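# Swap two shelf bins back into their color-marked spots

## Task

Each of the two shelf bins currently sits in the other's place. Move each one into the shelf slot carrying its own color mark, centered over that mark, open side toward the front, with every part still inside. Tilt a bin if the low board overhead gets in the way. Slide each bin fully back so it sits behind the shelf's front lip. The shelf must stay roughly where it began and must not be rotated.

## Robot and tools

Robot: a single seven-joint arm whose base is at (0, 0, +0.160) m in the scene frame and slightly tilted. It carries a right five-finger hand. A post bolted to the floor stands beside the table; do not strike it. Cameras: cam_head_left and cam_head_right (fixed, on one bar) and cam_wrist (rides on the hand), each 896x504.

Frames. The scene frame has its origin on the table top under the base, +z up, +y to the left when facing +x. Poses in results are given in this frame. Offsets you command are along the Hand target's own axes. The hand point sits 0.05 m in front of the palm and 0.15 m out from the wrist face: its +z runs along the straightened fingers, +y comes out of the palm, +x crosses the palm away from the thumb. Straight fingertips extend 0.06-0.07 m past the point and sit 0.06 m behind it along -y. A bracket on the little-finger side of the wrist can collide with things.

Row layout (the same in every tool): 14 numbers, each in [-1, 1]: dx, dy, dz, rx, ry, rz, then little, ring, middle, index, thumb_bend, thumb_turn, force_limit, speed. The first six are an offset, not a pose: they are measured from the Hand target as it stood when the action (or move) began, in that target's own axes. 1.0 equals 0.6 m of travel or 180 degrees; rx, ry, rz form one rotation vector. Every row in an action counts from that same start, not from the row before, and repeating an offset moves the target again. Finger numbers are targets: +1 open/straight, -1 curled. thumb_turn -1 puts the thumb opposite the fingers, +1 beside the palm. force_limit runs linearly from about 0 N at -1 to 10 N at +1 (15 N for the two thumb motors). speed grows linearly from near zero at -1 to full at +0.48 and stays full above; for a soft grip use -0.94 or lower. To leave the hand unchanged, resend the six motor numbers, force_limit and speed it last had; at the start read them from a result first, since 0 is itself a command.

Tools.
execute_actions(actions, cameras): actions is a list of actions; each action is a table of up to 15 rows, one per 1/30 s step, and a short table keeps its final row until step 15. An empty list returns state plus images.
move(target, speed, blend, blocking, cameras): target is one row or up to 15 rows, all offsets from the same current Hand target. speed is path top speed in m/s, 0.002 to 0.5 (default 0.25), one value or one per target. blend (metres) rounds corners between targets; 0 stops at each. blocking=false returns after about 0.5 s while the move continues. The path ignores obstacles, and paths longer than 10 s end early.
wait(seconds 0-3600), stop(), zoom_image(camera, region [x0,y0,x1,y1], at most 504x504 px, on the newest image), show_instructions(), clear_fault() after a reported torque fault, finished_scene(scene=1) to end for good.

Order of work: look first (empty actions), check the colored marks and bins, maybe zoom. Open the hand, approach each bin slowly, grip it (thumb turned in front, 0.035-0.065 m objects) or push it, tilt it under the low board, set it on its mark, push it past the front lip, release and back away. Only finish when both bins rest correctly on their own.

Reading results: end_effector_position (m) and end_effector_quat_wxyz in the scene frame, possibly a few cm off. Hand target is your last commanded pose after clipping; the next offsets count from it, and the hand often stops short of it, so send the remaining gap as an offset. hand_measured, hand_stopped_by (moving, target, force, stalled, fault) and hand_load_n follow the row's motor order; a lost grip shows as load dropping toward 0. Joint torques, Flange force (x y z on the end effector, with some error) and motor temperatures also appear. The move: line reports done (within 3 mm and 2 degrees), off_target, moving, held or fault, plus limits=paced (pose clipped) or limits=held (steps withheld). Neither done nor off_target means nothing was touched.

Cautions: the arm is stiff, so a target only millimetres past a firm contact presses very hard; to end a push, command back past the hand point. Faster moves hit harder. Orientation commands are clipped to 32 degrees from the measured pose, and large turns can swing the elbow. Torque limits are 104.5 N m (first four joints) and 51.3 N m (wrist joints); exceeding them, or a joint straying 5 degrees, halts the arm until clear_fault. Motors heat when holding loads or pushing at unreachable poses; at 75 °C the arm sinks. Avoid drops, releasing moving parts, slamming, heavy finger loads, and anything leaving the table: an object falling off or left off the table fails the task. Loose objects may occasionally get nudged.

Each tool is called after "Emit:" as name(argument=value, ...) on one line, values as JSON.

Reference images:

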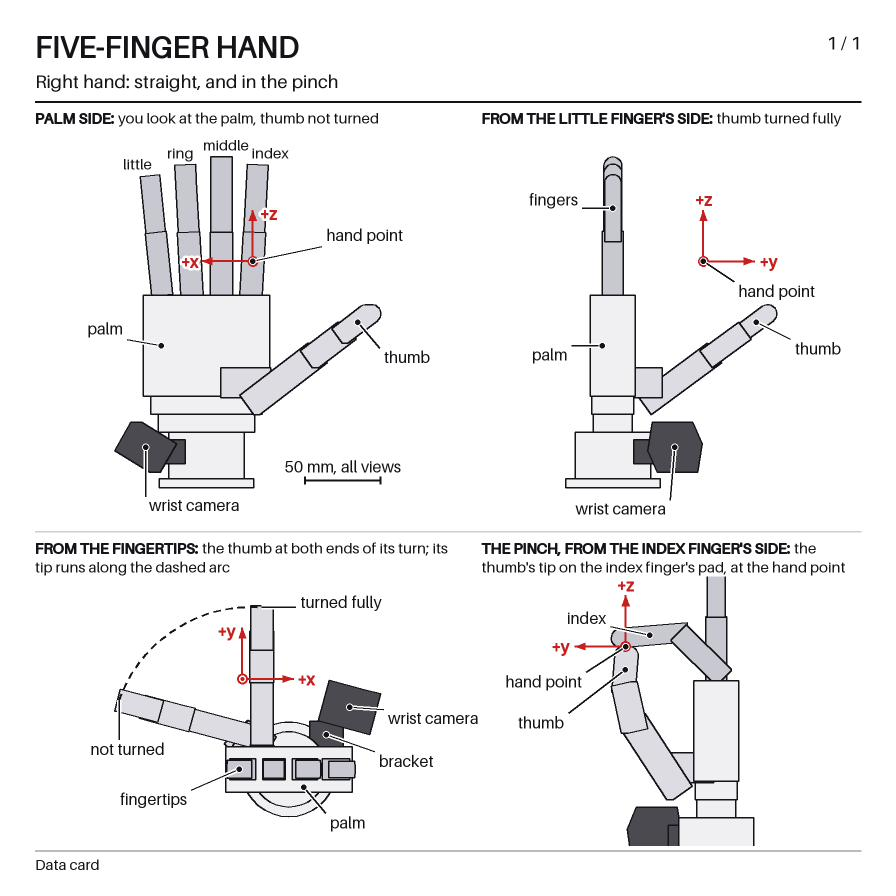

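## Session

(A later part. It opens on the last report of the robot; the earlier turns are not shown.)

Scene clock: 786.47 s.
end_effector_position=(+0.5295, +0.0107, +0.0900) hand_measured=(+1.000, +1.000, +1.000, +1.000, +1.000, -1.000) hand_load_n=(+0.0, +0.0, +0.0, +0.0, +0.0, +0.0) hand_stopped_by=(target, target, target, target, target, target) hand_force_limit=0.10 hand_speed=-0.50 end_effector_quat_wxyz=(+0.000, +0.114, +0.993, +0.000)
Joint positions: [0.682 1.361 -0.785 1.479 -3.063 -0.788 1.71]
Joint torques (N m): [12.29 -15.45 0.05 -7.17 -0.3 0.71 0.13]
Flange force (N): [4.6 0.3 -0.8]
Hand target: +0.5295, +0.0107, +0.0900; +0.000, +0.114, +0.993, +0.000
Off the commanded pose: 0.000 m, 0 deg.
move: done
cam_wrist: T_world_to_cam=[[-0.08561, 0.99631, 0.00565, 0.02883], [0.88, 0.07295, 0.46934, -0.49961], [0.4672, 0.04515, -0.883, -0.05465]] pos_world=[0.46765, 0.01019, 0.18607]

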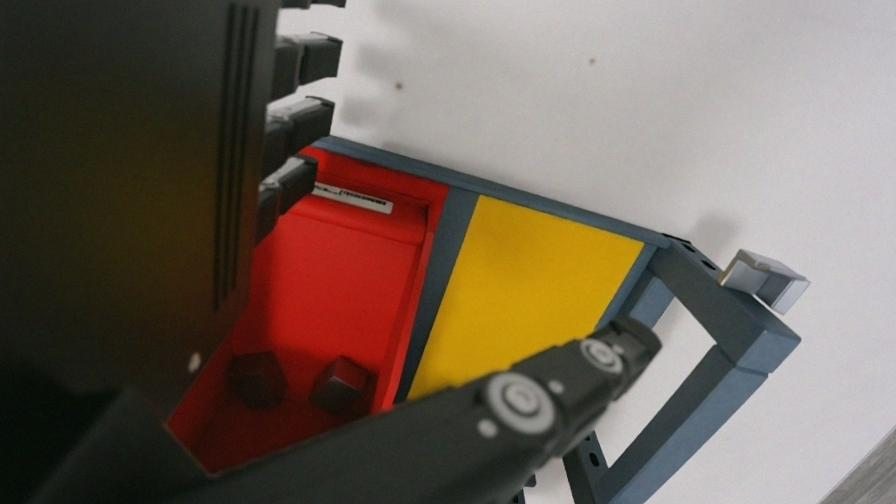

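Emit:
move(target=[[0.03, 0, 0, 0, 0, 0, 1, 1, 1, 1, 1, -1, 0.1, -0.5], [0.03, 0, -0.25, 0, 0, 0, 1, 1, 1, 1, 1, -1, 0.1, -0.5],[-0.0167, 0, -0.25, 0, 0, 0, 1, 1, 1, 1, 1, -1, 0.1, -0.5]], speed=[0.05, 0.12, 0.12], cameras=["cam_wrist"])

Emit:
zoom_image(camera="cam_wrist", region=[290, 70, 490, 270])

Emit:
zoom_image(camera="cam_wrist", region=[400, 90, 600, 290])

Scene clock: 799.87 s.
end_effector_position=(+0.5392, +0.0084, +0.2400) hand_measured=(+1.000, +1.000, +1.000, +1.000, +1.000, -1.000) hand_load_n=(+0.0, +0.0, +0.0, +0.0, +0.0, +0.0) hand_stopped_by=(target, target, target, target, target, target) hand_force_limit=0.10 hand_speed=-0.50 end_effector_quat_wxyz=(+0.000, +0.114, +0.993, +0.000)
Joint positions: [0.805 1.22 -0.82 1.291 -3.095 -1.159 1.733]
Joint torques (N m): [11.84 -14.2 0.37 -8.18 -0.23 0.19 0.09]
Flange force (N): [3.6 0.5 0.8]
Hand target: +0.5392, +0.0084, +0.2400; +0.000, +0.114, +0.993, +0.000
Off the commanded pose: 0.000 m, 0 deg.
move: done
cam_wrist: T_world_to_cam=[[-0.08561, 0.99631, 0.00565, 0.03111], [0.88, 0.07295, 0.46934, -0.57837], [0.4672, 0.04515, -0.883, 0.07337]] pos_world=[0.47735, 0.00789, 0.33607]

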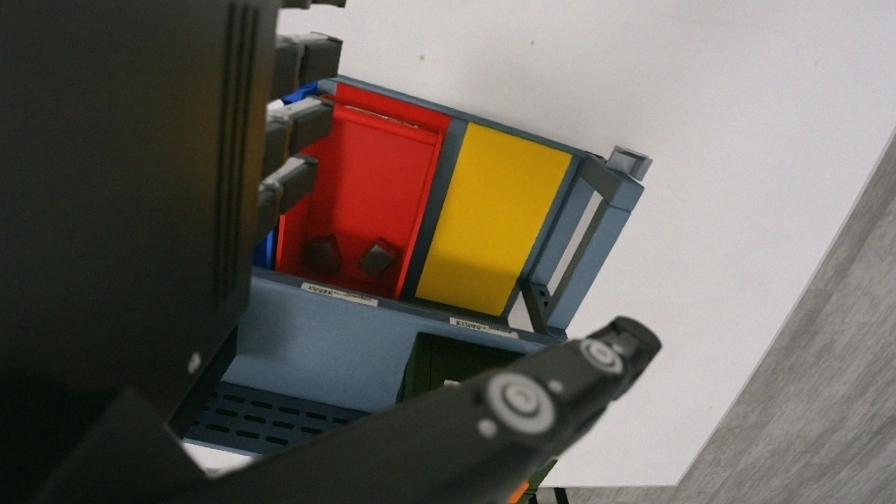

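Scaled by 2.520 from the camera's image (finer frame: 1280x720).

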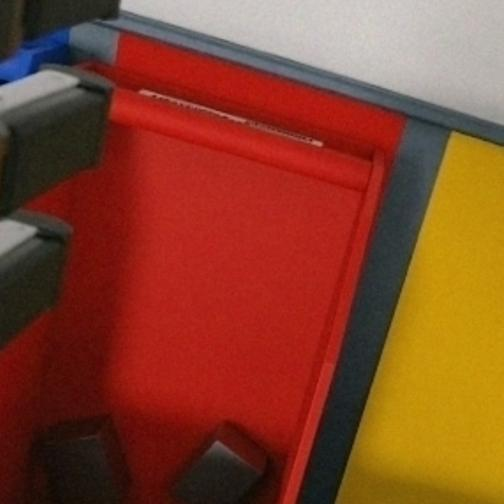

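Scaled by 2.520 from the camera's image (finer frame: 1280x720).

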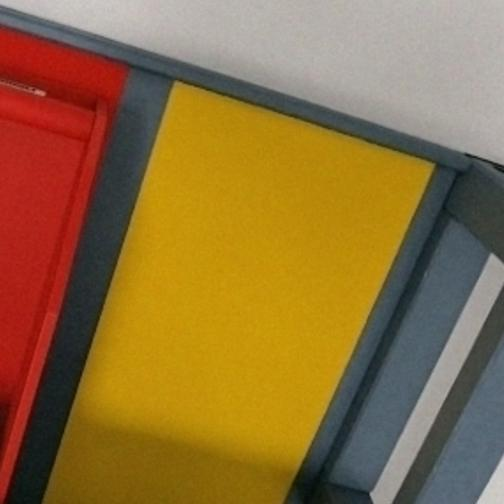

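Emit:
move(target=[[-0.1272, 0.05, 0, 0, 0, 0, -1, 1, 1, 1, 1, -1, 0.1, -0.5], [-0.1272, 0.05, 0.2317, 0, 0, 0, -1, 1, 1, 1, 1, -1, 0.1, -0.5]], speed=[0.12, 0.08], cameras=["cam_wrist", "cam_head_right"])

Scene clock: 808.50 s.
end_effector_position=(+0.6204, +0.0203, +0.1011) hand_measured=(-1.000, +1.000, +1.000, +1.000, +1.000, -1.000) hand_load_n=(+0.5, +0.0, +0.0, +0.0, +0.0, +0.0) hand_stopped_by=(target, target, target, target, target, target) hand_force_limit=0.10 hand_speed=-0.50 end_effector_quat_wxyz=(+0.000, +0.114, +0.993, +0.000)
Joint positions: [0.535 1.414 -0.797 1.115 -3.083 -1.016 1.66]
Joint torques (N m): [14.52 -16.96 0.41 -7.75 -0.24 0.18 0.11]
Flange force (N): [4.8 0.3 0.0]
Hand target: +0.6204, +0.0203, +0.1010; +0.000, +0.114, +0.993, +0.000
Off the commanded pose: 0.000 m, 0 deg.
move: done
cam_wrist: T_world_to_cam=[[-0.08561, 0.99631, 0.00565, 0.02699], [0.88, 0.07295, 0.46934, -0.58546], [0.4672, 0.04515, -0.883, -0.08784]] pos_world=[0.55855, 0.01979, 0.19707]
Images, in order (width x height): cam_head_right 896x504, cam_wrist 896x504.

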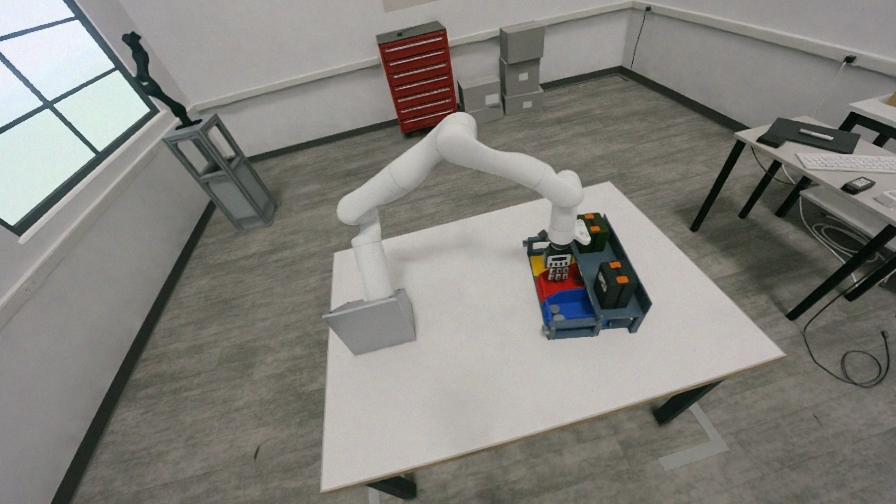

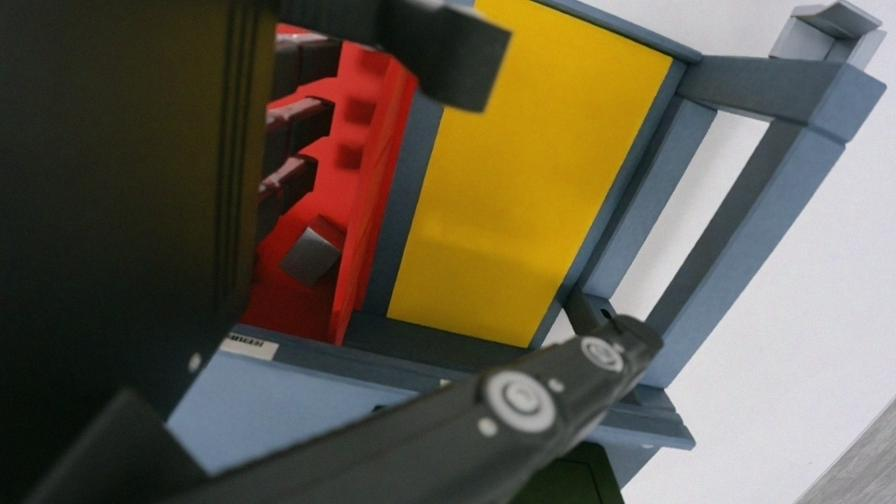

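Emit:
zoom_image(camera="cam_wrist", region=[260, 0, 560, 360])

Scaled by 1.400 from the camera's image (finer frame: 1280x720).

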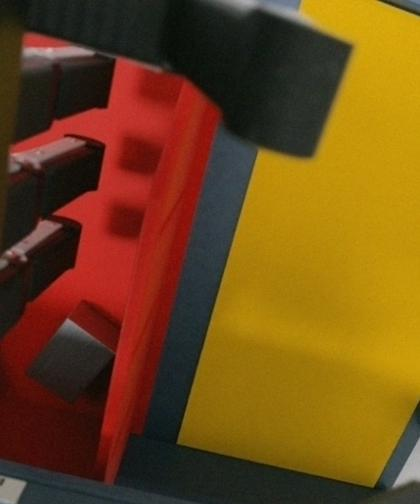

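Emit:
zoom_image(camera="cam_wrist", region=[340, 40, 480, 180])

Emit:
zoom_image(camera="cam_wrist", region=[310, 220, 450, 360])

Scaled by 3.600 from the camera's image (finer frame: 1280x720).

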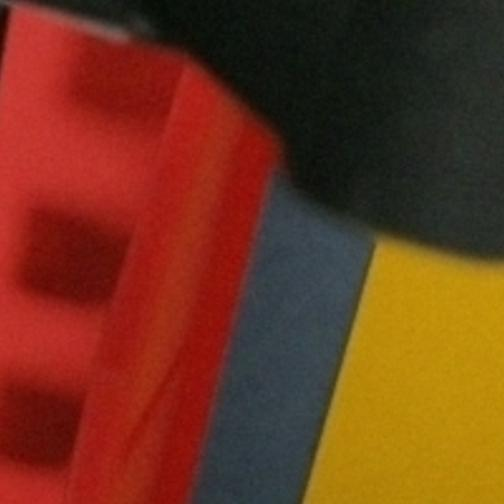

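Scaled by 3.600 from the camera's image (finer frame: 1280x720).

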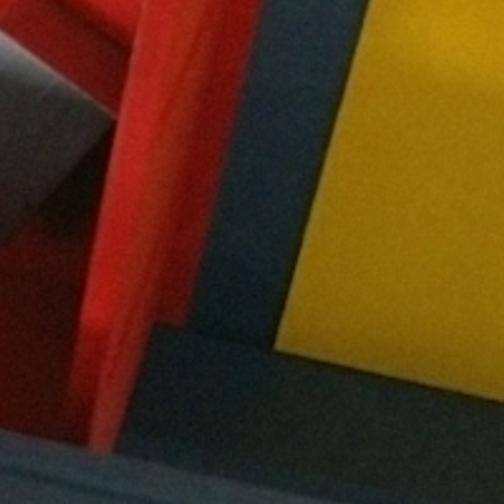

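Emit:
move(target=[0, 0.03, 0, 0, 0, 0, -1, 1, 1, 1, 1, -1, 0.1, -0.5], speed=0.04, cameras=["cam_wrist"])

Emit:
zoom_image(camera="cam_wrist", region=[310, 220, 450, 360])

Scene clock: 815.70 s.
end_effector_position=(+0.6245, +0.0378, +0.1010) hand_measured=(-1.000, +1.000, +1.000, +1.000, +1.000, -1.000) hand_load_n=(+0.0, +0.0, +0.0, +0.0, +0.0, +0.0) hand_stopped_by=(target, target, target, target, target, target) hand_force_limit=0.10 hand_speed=-0.50 end_effector_quat_wxyz=(+0.000, +0.114, +0.993, +0.000)
Joint positions: [0.518 1.391 -0.804 1.128 -3.091 -1.008 1.636]
Joint torques (N m): [14.66 -16.71 0.46 -7.53 -0.23 0.21 0.12]
Flange force (N): [3.6 0.1 -0.2]
Hand target: +0.6245, +0.0378, +0.1010; +0.000, +0.114, +0.993, +0.000
Off the commanded pose: 0.000 m, 0 deg.
move: done
cam_wrist: T_world_to_cam=[[-0.08561, 0.99631, 0.00565, 0.0099], [0.88002, 0.07295, 0.4693, -0.59035], [0.46715, 0.04515, -0.88302, -0.09051]] pos_world=[0.56265, 0.03729, 0.19707]

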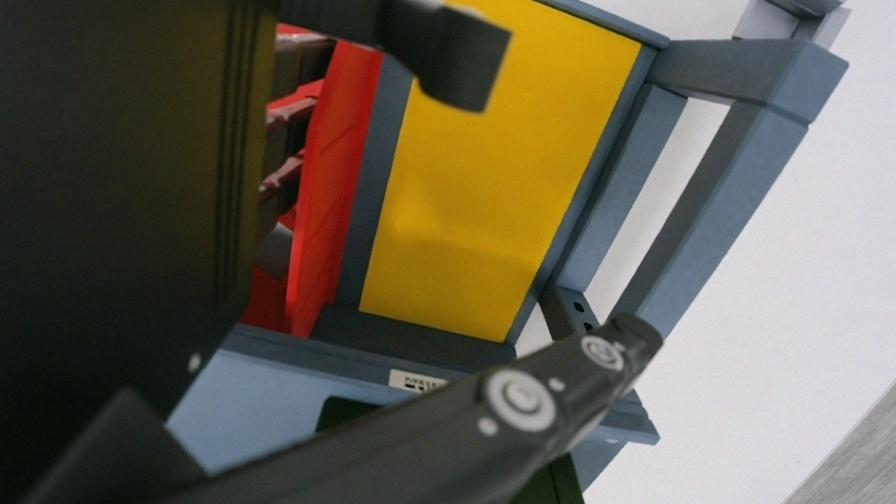

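Scaled by 3.600 from the camera's image (finer frame: 1280x720).

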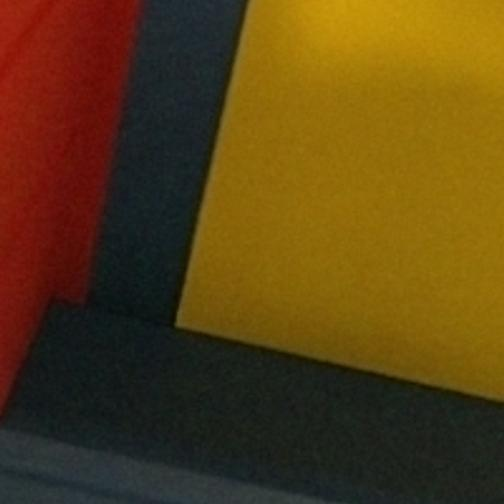

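Emit:
move(target=[0, 0.005, 0, 0, 0, 0, -1, 1, 1, 1, 1, -1, 0.1, -0.5], speed=0.03, cameras=["cam_wrist"])

Emit:
zoom_image(camera="cam_wrist", region=[240, 30, 440, 350])

Scene clock: 817.00 s.
end_effector_position=(+0.6252, +0.0408, +0.1010) hand_measured=(-1.000, +1.000, +1.000, +1.000, +1.000, -1.000) hand_load_n=(+0.0, +0.0, +0.0, +0.0, +0.0, +0.0) hand_stopped_by=(target, target, target, target, target, target) hand_force_limit=0.10 hand_speed=-0.50 end_effector_quat_wxyz=(+0.000, +0.114, +0.993, +0.000)
Joint positions: [0.516 1.388 -0.805 1.13 -3.093 -1.006 1.632]
Joint torques (N m): [14.7 -16.66 0.49 -7.59 -0.27 0.21 0.12]
Flange force (N): [4.0 0.1 -0.1]
Hand target: +0.6252, +0.0408, +0.1010; +0.000, +0.114, +0.993, +0.000
Off the commanded pose: 0.000 m, 0 deg.
move: done
cam_wrist: T_world_to_cam=[[-0.08561, 0.99631, 0.00565, 0.00706], [0.88002, 0.07295, 0.4693, -0.59109], [0.46715, 0.04515, -0.88302, -0.09093]] pos_world=[0.56325, 0.04019, 0.19707]

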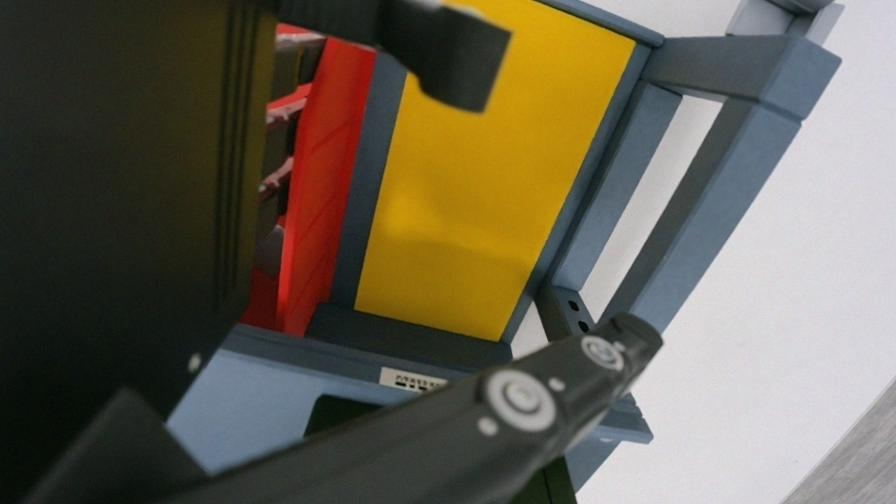

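Scaled by 1.575 from the camera's image (finer frame: 1280x720).

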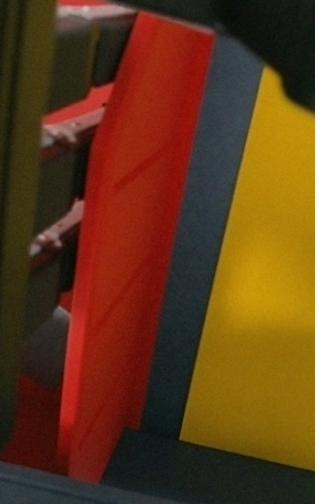

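Emit:
move(target=[0, 0.005, 0, 0, 0, 0, -1, 1, 1, 1, 1, -1, 0.1, -0.5], speed=0.03, cameras=["cam_wrist"])

Emit:
zoom_image(camera="cam_wrist", region=[240, 180, 400, 350])

Scene clock: 818.50 s.
end_effector_position=(+0.6259, +0.0437, +0.1010) hand_measured=(-1.000, +1.000, +1.000, +1.000, +1.000, -1.000) hand_load_n=(+0.0, +0.0, +0.0, +0.0, +0.0, +0.0) hand_stopped_by=(target, target, target, target, target, target) hand_force_limit=0.10 hand_speed=-0.50 end_effector_quat_wxyz=(+0.000, +0.114, +0.993, +0.000)
Joint positions: [0.513 1.384 -0.806 1.132 -3.094 -1.005 1.628]
Joint torques (N m): [14.45 -16.64 0.08 -7.43 -0.45 0.05 0.1]
Flange force (N): [4.0 -0.4 0.0]
Hand target: +0.6259, +0.0437, +0.1010; +0.000, +0.114, +0.993, +0.000
Off the commanded pose: 0.000 m, 0 deg.
move: done
cam_wrist: T_world_to_cam=[[-0.08561, 0.99631, 0.00565, 0.00414], [0.88002, 0.07295, 0.4693, -0.59192], [0.46715, 0.04515, -0.88302, -0.09139]] pos_world=[0.56395, 0.04319, 0.19707]

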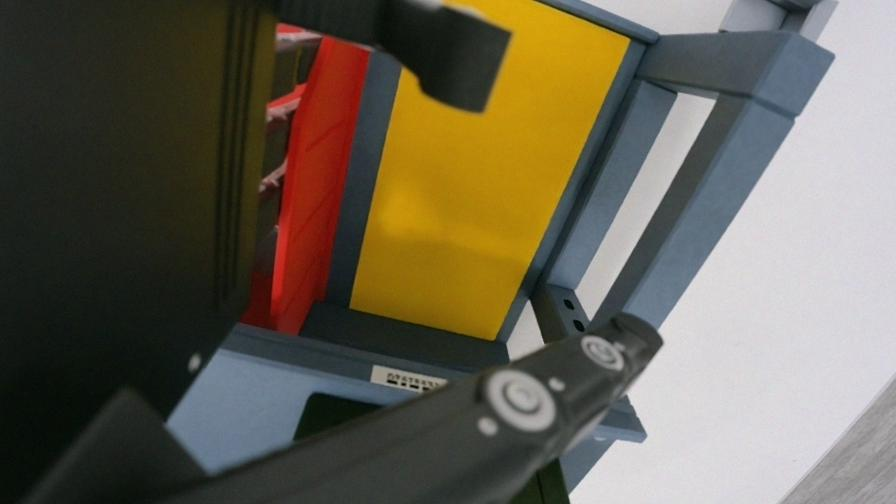

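Scaled by 2.965 from the camera's image (finer frame: 1280x720).

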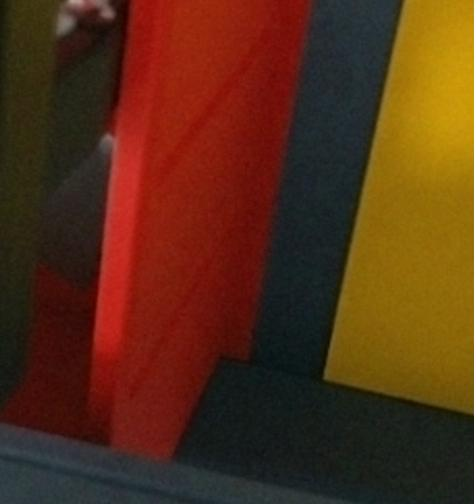

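Emit:
move(target=[0, 0.005, 0, 0, 0, 0, -1, 1, 1, 1, 1, -1, 0.1, -0.5], speed=0.03, cameras=["cam_wrist"])

Emit:
zoom_image(camera="cam_wrist", region=[240, 180, 400, 350])

Scene clock: 819.93 s.
end_effector_position=(+0.6266, +0.0466, +0.1010) hand_measured=(-1.000, +1.000, +1.000, +1.000, +1.000, -1.000) hand_load_n=(+0.0, +0.0, +0.0, +0.0, +0.0, +0.0) hand_stopped_by=(target, target, target, target, target, target) hand_force_limit=0.10 hand_speed=-0.50 end_effector_quat_wxyz=(+0.000, +0.114, +0.993, +0.000)
Joint positions: [0.51 1.38 -0.807 1.134 -3.095 -1.004 1.624]
Joint torques (N m): [14.24 -16.78 -0.18 -7.43 -0.58 0.13 0.17]
Flange force (N): [3.8 -1.0 -0.1]
Hand target: +0.6266, +0.0466, +0.1010; +0.000, +0.114, +0.993, +0.000
Off the commanded pose: 0.000 m, 0 deg.
move: done
cam_wrist: T_world_to_cam=[[-0.08561, 0.99631, 0.00565, 0.00131], [0.88002, 0.07295, 0.4693, -0.59275], [0.46715, 0.04515, -0.88302, -0.09185]] pos_world=[0.56465, 0.04609, 0.19707]

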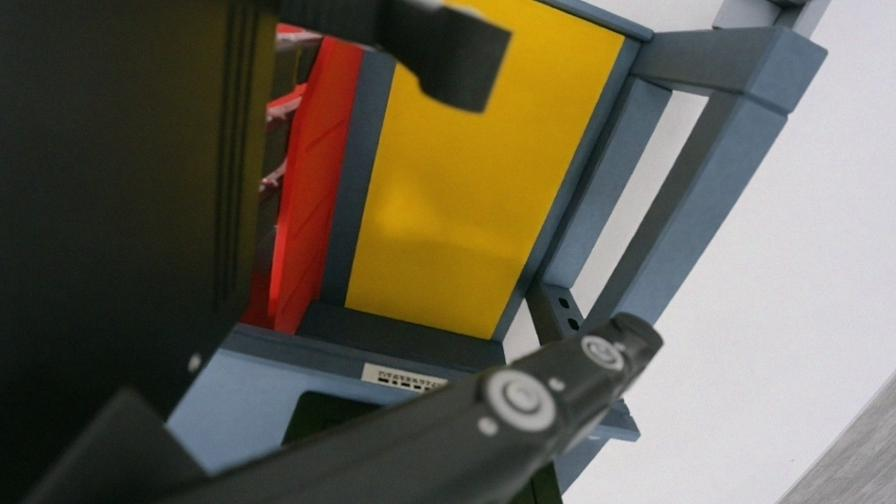

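Scaled by 2.965 from the camera's image (finer frame: 1280x720).

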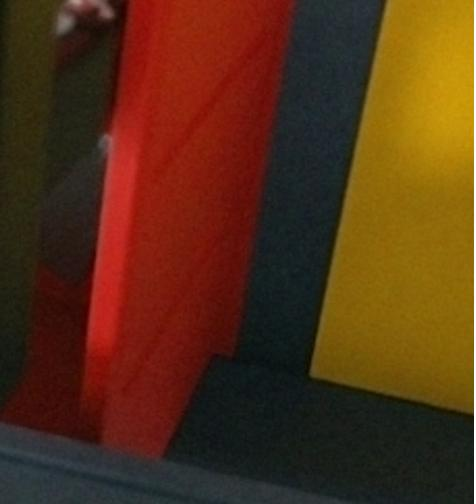

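Emit:
move(target=[0, 0.005, 0, 0, 0, 0, -1, 1, 1, 1, 1, -1, 0.1, -0.5], speed=0.03, cameras=["cam_wrist"])

Emit:
zoom_image(camera="cam_wrist", region=[240, 180, 400, 350])

Emit:
zoom_image(camera="cam_wrist", region=[260, 20, 420, 190])

Scene clock: 822.20 s.
end_effector_position=(+0.6272, +0.0495, +0.1010) hand_measured=(-1.000, +1.000, +1.000, +1.000, +1.000, -1.000) hand_load_n=(+0.0, +0.0, +0.0, +0.0, +0.0, +0.0) hand_stopped_by=(target, target, target, target, target, target) hand_force_limit=0.10 hand_speed=-0.50 end_effector_quat_wxyz=(+0.000, +0.114, +0.993, +0.000)
Joint positions: [0.507 1.377 -0.808 1.136 -3.097 -1.003 1.62]
Joint torques (N m): [14.22 -16.7 -0.19 -7.47 -0.55 0.13 0.15]
Flange force (N): [4.1 -1.0 -0.2]
Hand target: +0.6272, +0.0495, +0.1010; +0.000, +0.114, +0.993, +0.000
Off the commanded pose: 0.000 m, 0 deg.
move: done
cam_wrist: T_world_to_cam=[[-0.08561, 0.99631, 0.00565, -0.00152], [0.88002, 0.07295, 0.4693, -0.59358], [0.46715, 0.04515, -0.88302, -0.0923]] pos_world=[0.56535, 0.04899, 0.19707]

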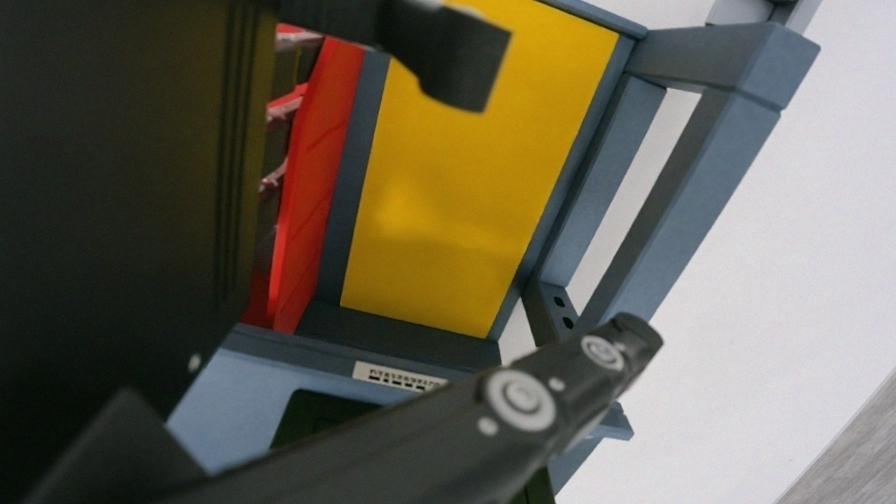

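Scaled by 2.965 from the camera's image (finer frame: 1280x720).

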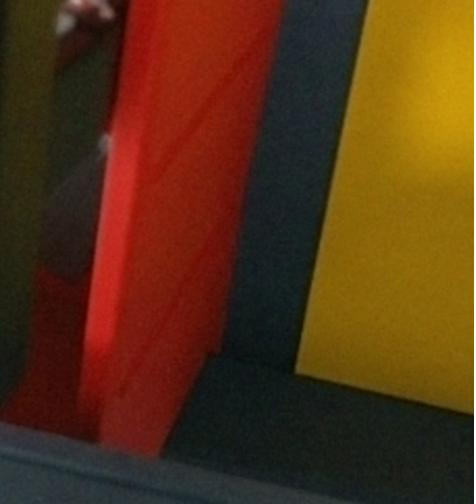

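Scaled by 2.965 from the camera's image (finer frame: 1280x720).

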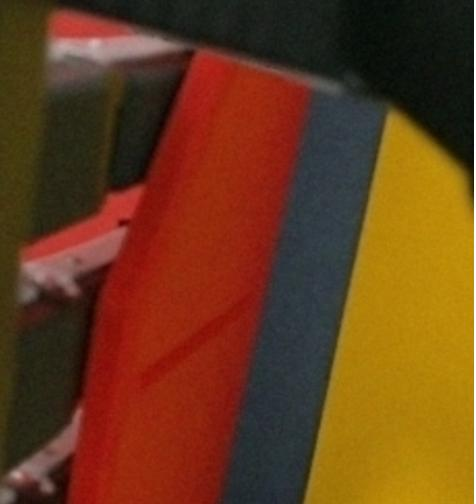

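Emit:
move(target=[0, 0.0037, 0, 0, 0, 0, -1, 1, 1, 1, 1, -1, 0.1, -0.5], speed=0.03)

Emit:
move(target=[[0, -0.025, 0, 0, 0, 0, -1, 1, 1, 1, 1, -1, 0.1, -0.5],[0, -0.025, -0.22, 0, 0, 0, -1, 1, 1, 1, 1, -1, 0.1, -0.5],[0.13, -0.025, -0.25, 0, 0, 0, -1, 1, 1, 1, 1, -1, 0.1, -0.5]], speed=[0.05, 0.1, 0.12], cameras=["cam_wrist"])

Emit:
zoom_image(camera="cam_wrist", region=[280, 60, 480, 260])

Scene clock: 824.40 s.
end_effector_position=(+0.6278, +0.0517, +0.1010) hand_measured=(-1.000, +1.000, +1.000, +1.000, +1.000, -1.000) hand_load_n=(+0.0, +0.0, +0.0, +0.0, +0.0, +0.0) hand_stopped_by=(target, target, target, target, target, target) hand_force_limit=0.10 hand_speed=-0.50 end_effector_quat_wxyz=(+0.000, +0.114, +0.993, +0.000)
Joint positions: [0.505 1.374 -0.808 1.137 -3.098 -1.002 1.617]
Joint torques (N m): [14.23 -16.7 -0.17 -7.5 -0.54 0.17 0.13]
Flange force (N): [4.2 -1.1 -0.2]
Hand target: +0.6278, +0.0517, +0.1010; +0.000, +0.114, +0.993, +0.000
Off the commanded pose: 0.000 m, 0 deg.
move: done

Scene clock: 827.57 s.
end_effector_position=(+0.5483, +0.0548, +0.2510) hand_measured=(-1.000, +1.000, +1.000, +1.000, +1.000, -1.000) hand_load_n=(+0.0, +0.0, +0.0, +0.0, +0.0, +0.0) hand_stopped_by=(target, target, target, target, target, target) hand_force_limit=0.10 hand_speed=-0.50 end_effector_quat_wxyz=(+0.000, +0.114, +0.993, +0.000)
Joint positions: [0.779 1.148 -0.849 1.318 -3.128 -1.164 1.673]
Joint torques (N m): [12.07 -13.1 0.61 -8.28 -0.27 0.23 0.11]
Flange force (N): [3.6 0.3 0.9]
Hand target: +0.5483, +0.0548, +0.2510; +0.000, +0.114, +0.993, +0.000
Off the commanded pose: 0.000 m, 0 deg.
move: done
cam_wrist: T_world_to_cam=[[-0.08561, 0.99631, 0.00565, -0.01441], [0.88002, 0.07295, 0.4693, -0.59493], [0.46715, 0.04515, -0.88302, 0.07677]] pos_world=[0.48645, 0.05429, 0.34707]

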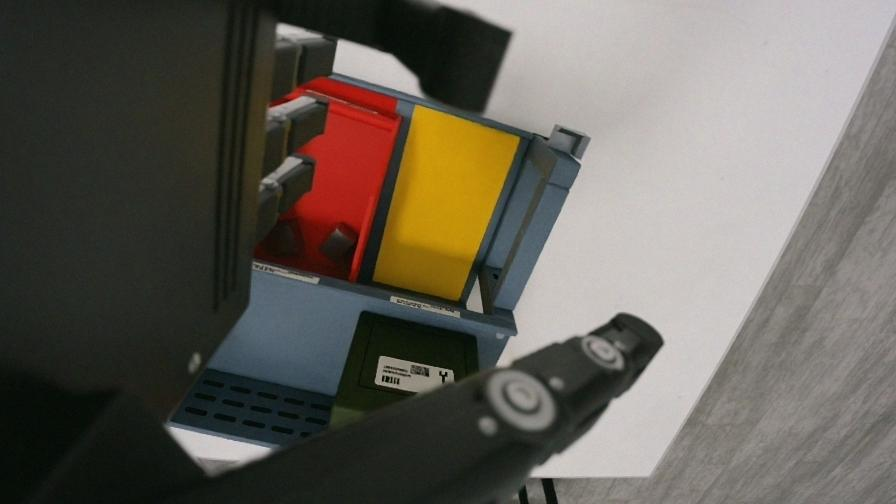

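Scaled by 2.520 from the camera's image (finer frame: 1280x720).

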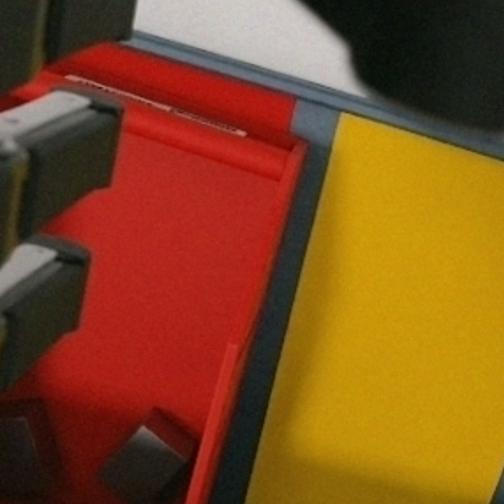

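Emit:
zoom_image(camera="cam_wrist", region=[360, 80, 440, 180])

Emit:
zoom_image(camera="cam_wrist", region=[330, 170, 430, 300])

Scaled by 5.040 from the camera's image (finer frame: 1280x720).

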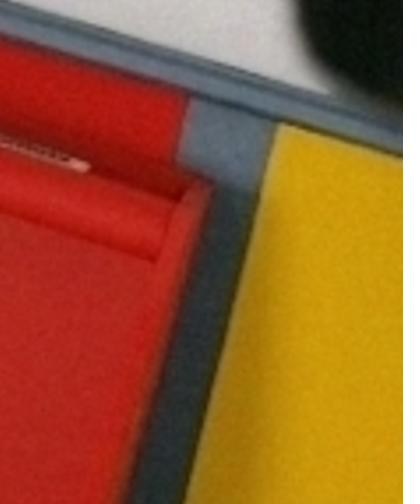

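Scaled by 3.877 from the camera's image (finer frame: 1280x720).

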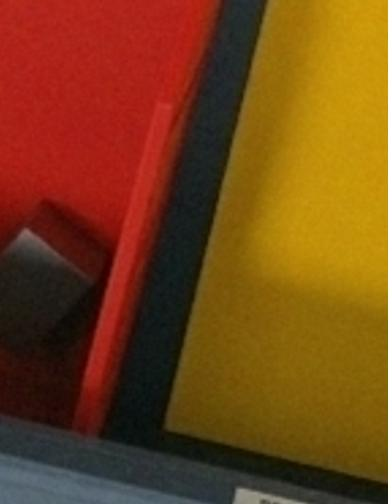

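Emit:
move(target=[[-0.05, -0.0788, 0, 0, 0, 0, -1, -1, -1, 1, 0, -1, 0.1, -0.5], [-0.05, -0.0788, 0.25, 0, 0, 0, -1, -1, -1, 1, 0, -1, 0.1, -0.5]], speed=[0.12, 0.08], cameras=["cam_wrist", "cam_head_right"])

Scene clock: 843.03 s.
end_effector_position=(+0.5669, +0.0019, +0.1010) hand_measured=(-1.000, -1.000, -0.328, +1.000, +0.298, -1.000) hand_load_n=(+0.0, +0.0, +12.0, +0.0, +9.0, +0.0) hand_stopped_by=(target, target, force, target, force, target) hand_force_limit=0.10 hand_speed=-0.50 end_effector_quat_wxyz=(+0.000, +0.114, +0.993, +0.000)
Joint positions: [0.639 1.391 -0.789 1.314 -3.065 -0.903 1.704]
Joint torques (N m): [13.21 -16.24 0.31 -7.12 -0.27 0.18 0.09]
Flange force (N): [3.5 0.4 0.0]
Hand target: +0.5669, +0.0019, +0.1010; +0.000, +0.114, +0.993, +0.000
Off the commanded pose: 0.000 m, 0 deg.
move: done
cam_wrist: T_world_to_cam=[[-0.08561, 0.99631, 0.00565, 0.04073], [0.88, 0.07295, 0.46934, -0.53695], [0.4672, 0.04515, -0.883, -0.06196]] pos_world=[0.50495, 0.00139, 0.19707]
Images, in order (width x height): cam_head_right 896x504, cam_wrist 896x504.

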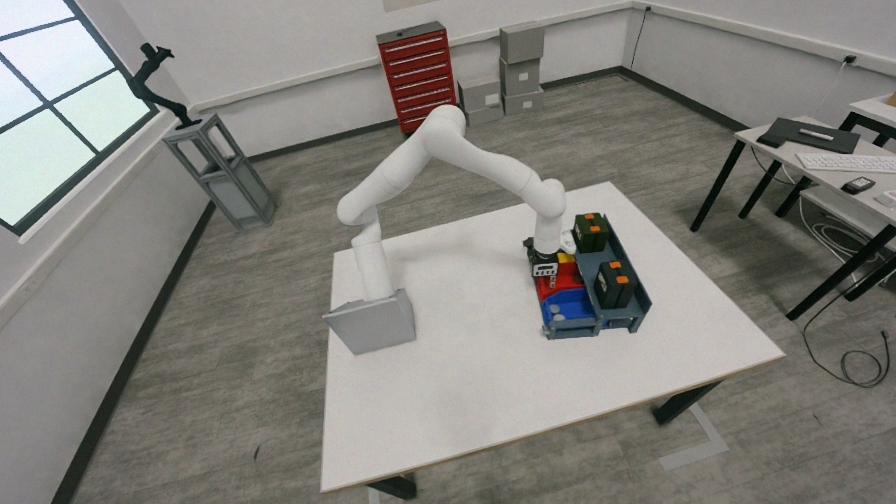

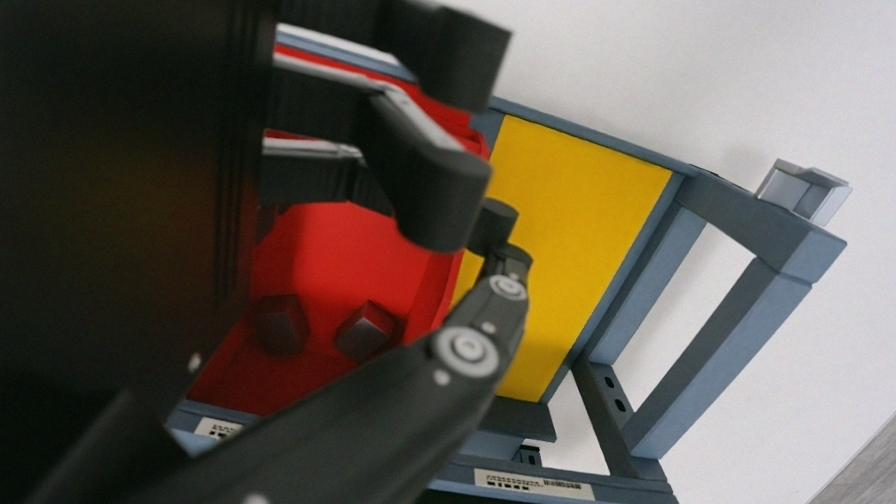

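Emit:
execute_actions(actions=[[[0,0,0,0,0,0,-1,-1,-0.2,1,1,-1,0.1,-0.5]],[[0,0,0,0,0,0,-1,-1,-0.2,1,1,-1,0.1,-0.5]],[[0,0,0,0,0,0,-1,-1,-1,1,1,-1,0.1,-0.5]]], cameras=["cam_wrist"])

Scene clock: 846.03 s.
end_effector_position=(+0.5669, +0.0019, +0.1010) hand_measured=(-1.000, -1.000, -1.000, +1.000, +1.000, -1.000) hand_load_n=(+0.0, +0.0, +0.0, +0.0, -0.5, +0.0) hand_stopped_by=(target, target, target, target, target, target) hand_force_limit=0.10 hand_speed=-0.50 end_effector_quat_wxyz=(+0.000, +0.114, +0.993, +0.000)
Joint positions: [0.639 1.391 -0.789 1.314 -3.065 -0.903 1.704]
Joint torques (N m): [13.21 -16.24 0.24 -7.15 -0.24 0.21 0.07]
Hand target: +0.5669, +0.0019, +0.1010; +0.000, +0.114, +0.993, +0.000
Off the commanded pose: 0.000 m, 0 deg.
cam_wrist: T_world_to_cam=[[-0.08561, 0.99631, 0.00565, 0.04073], [0.88, 0.07295, 0.46934, -0.53695], [0.4672, 0.04515, -0.883, -0.06196]] pos_world=[0.50495, 0.00139, 0.19707]

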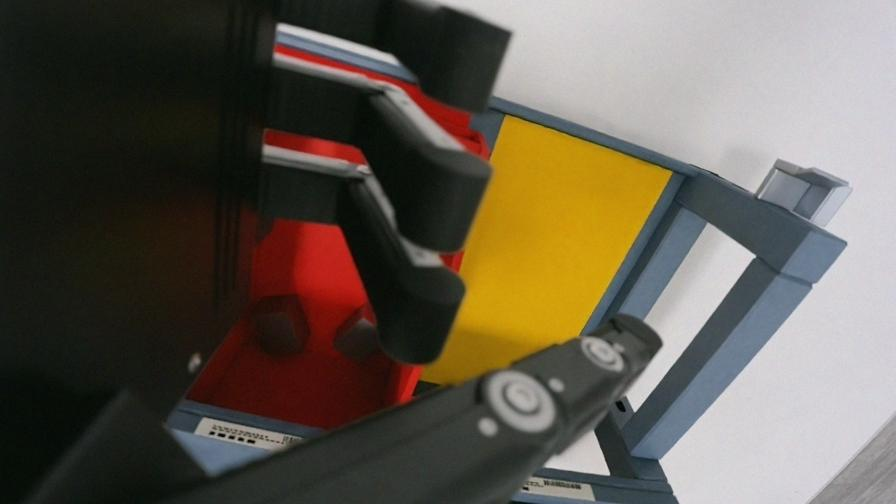

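Emit:
move(target=[0, -0.025, 0, 0, 0, 0, -1, -1, -1, 1, 1, -1, 0.1, -0.5], speed=0.04, cameras=["cam_wrist"])

Emit:
move(target=[0, -0.005, 0, 0, 0, 0, -1, -1, -1, 1, 1, -1, 0.1, -0.5], speed=0.03, cameras=["cam_wrist"])

Scene clock: 847.87 s.
end_effector_position=(+0.5635, -0.0126, +0.1010) hand_measured=(-1.000, -1.000, -1.000, +1.000, +1.000, -1.000) hand_load_n=(+0.0, +0.0, +0.0, +0.0, +0.0, +0.0) hand_stopped_by=(target, target, target, target, target, target) hand_force_limit=0.10 hand_speed=-0.50 end_effector_quat_wxyz=(+0.000, +0.114, +0.993, +0.000)
Joint positions: [0.653 1.411 -0.782 1.299 -3.057 -0.913 1.724]
Joint torques (N m): [13.23 -16.46 0.3 -7.25 -0.3 0.17 0.04]
Flange force (N): [3.8 0.7 0.1]
Hand target: +0.5634, -0.0127, +0.1010; +0.000, +0.114, +0.993, +0.000
Off the commanded pose: 0.000 m, 0 deg.
move: done
cam_wrist: T_world_to_cam=[[-0.08561, 0.99631, 0.00565, 0.05499], [0.88002, 0.07295, 0.4693, -0.5329], [0.46715, 0.04515, -0.88302, -0.05969]] pos_world=[0.50155, -0.01321, 0.19707]

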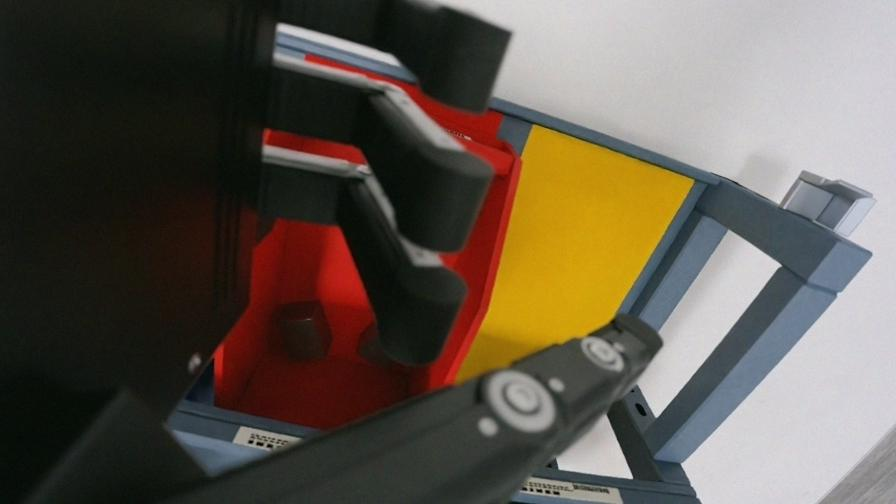

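Scene clock: 848.37 s.
end_effector_position=(+0.5628, -0.0156, +0.1010) hand_measured=(-1.000, -1.000, -1.000, +1.000, +1.000, -1.000) hand_load_n=(+0.0, +0.5, +0.0, +0.0, +0.0, +0.0) hand_stopped_by=(target, target, target, target, target, target) hand_force_limit=0.10 hand_speed=-0.50 end_effector_quat_wxyz=(+0.000, +0.114, +0.993, +0.000)
Joint positions: [0.655 1.415 -0.781 1.295 -3.056 -0.915 1.728]
Joint torques (N m): [13.11 -16.55 0.26 -7.24 -0.27 0.23 0.11]
Flange force (N): [3.7 0.6 -0.1]
Hand target: +0.5628, -0.0156, +0.1010; +0.000, +0.114, +0.993, +0.000
Off the commanded pose: 0.000 m, 0 deg.
move: done
cam_wrist: T_world_to_cam=[[-0.08561, 0.99631, 0.00565, 0.05781], [0.88002, 0.07295, 0.4693, -0.53207], [0.46715, 0.04515, -0.88302, -0.05923]] pos_world=[0.50085, -0.01611, 0.19707]

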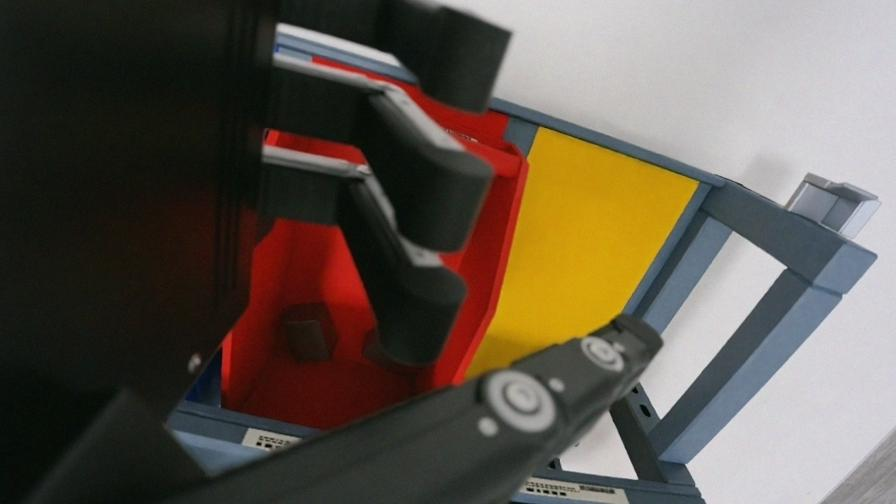

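Emit:
move(target=[0, -0.0067, 0, 0, 0, 0, -1, -1, -1, 1, 1, -1, 0.1, -0.5], speed=0.03, cameras=["cam_wrist"])

Emit:
zoom_image(camera="cam_wrist", region=[460, 80, 620, 240])

Scene clock: 850.10 s.
end_effector_position=(+0.5619, -0.0195, +0.1010) hand_measured=(-1.000, -1.000, -1.000, +1.000, +1.000, -1.000) hand_load_n=(+0.0, +0.5, +0.5, -0.5, +0.0, +0.0) hand_stopped_by=(target, target, target, target, target, target) hand_force_limit=0.10 hand_speed=-0.50 end_effector_quat_wxyz=(+0.000, +0.114, +0.993, +0.000)
Joint positions: [0.659 1.42 -0.779 1.291 -3.053 -0.918 1.734]
Joint torques (N m): [13.29 -16.45 0.73 -7.19 -0.07 0.14 0.07]
Flange force (N): [3.5 1.3 -0.1]
Hand target: +0.5619, -0.0195, +0.1010; +0.000, +0.114, +0.993, +0.000
Off the commanded pose: 0.000 m, 0 deg.
move: done
cam_wrist: T_world_to_cam=[[-0.08561, 0.99631, 0.00565, 0.06162], [0.88, 0.07295, 0.46934, -0.53099], [0.4672, 0.04515, -0.883, -0.05866]] pos_world=[0.49995, -0.02001, 0.19707]

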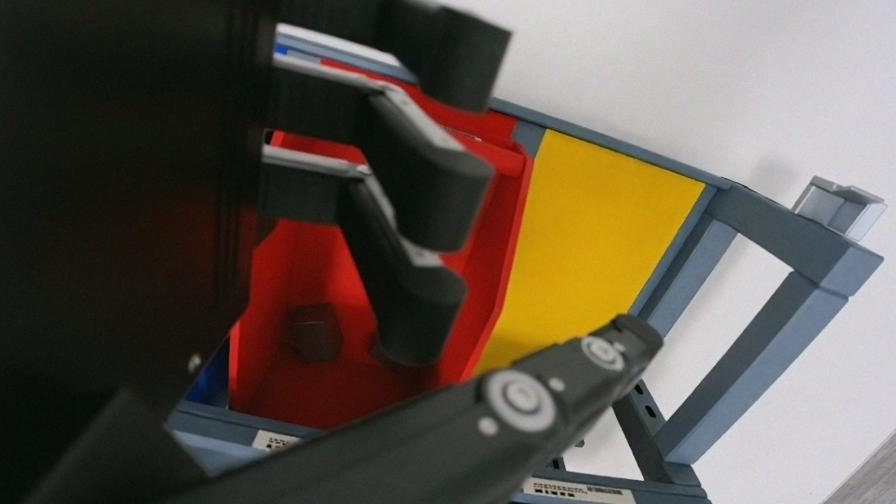

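Scaled by 3.150 from the camera's image (finer frame: 1280x720).

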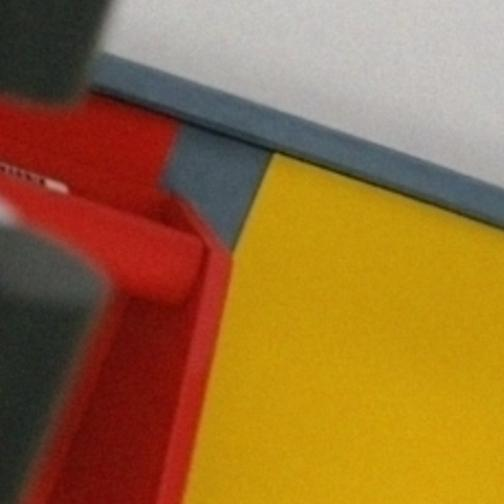

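Emit:
move(target=[0, -0.0042, 0, 0, 0, 0, -1, -1, -1, 1, 1, -1, 0.1, -0.5], speed=0.03, cameras=["cam_wrist"])

Emit:
zoom_image(camera="cam_wrist", region=[460, 80, 620, 240])

Scene clock: 854.00 s.
end_effector_position=(+0.5613, -0.0220, +0.1010) hand_measured=(-1.000, -1.000, -1.000, +1.000, +1.000, -1.000) hand_load_n=(+0.5, +0.0, +0.0, -0.5, +0.0, +0.0) hand_stopped_by=(target, target, target, target, target, target) hand_force_limit=0.10 hand_speed=-0.50 end_effector_quat_wxyz=(+0.000, +0.114, +0.993, +0.000)
Joint positions: [0.661 1.424 -0.778 1.288 -3.052 -0.919 1.737]
Joint torques (N m): [13.31 -16.44 0.72 -7.17 -0.06 0.17 0.09]
Flange force (N): [3.3 1.4 -0.1]
Hand target: +0.5613, -0.0220, +0.1010; +0.000, +0.114, +0.993, +0.000
Off the commanded pose: 0.000 m, 0 deg.
move: done
cam_wrist: T_world_to_cam=[[-0.08561, 0.99631, 0.00565, 0.06406], [0.88, 0.07295, 0.46934, -0.53028], [0.4672, 0.04515, -0.883, -0.05827]] pos_world=[0.49935, -0.02251, 0.19707]

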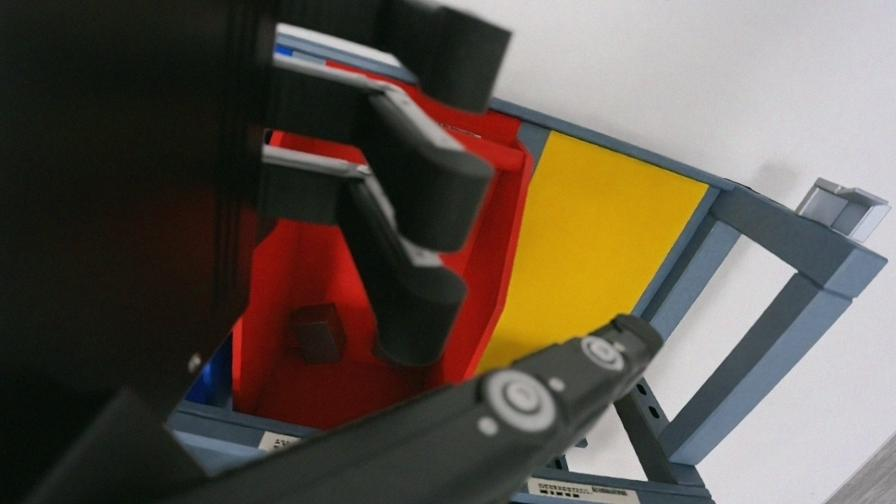

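Scaled by 3.150 from the camera's image (finer frame: 1280x720).

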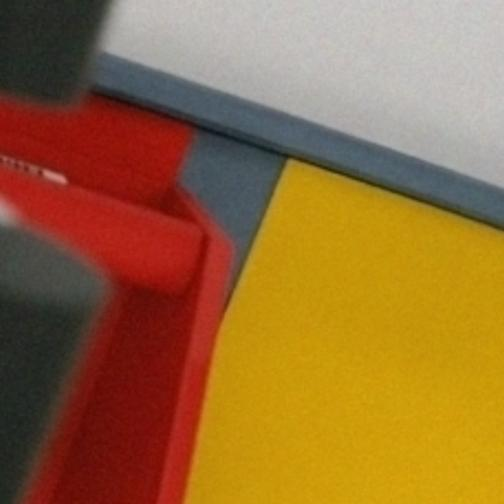

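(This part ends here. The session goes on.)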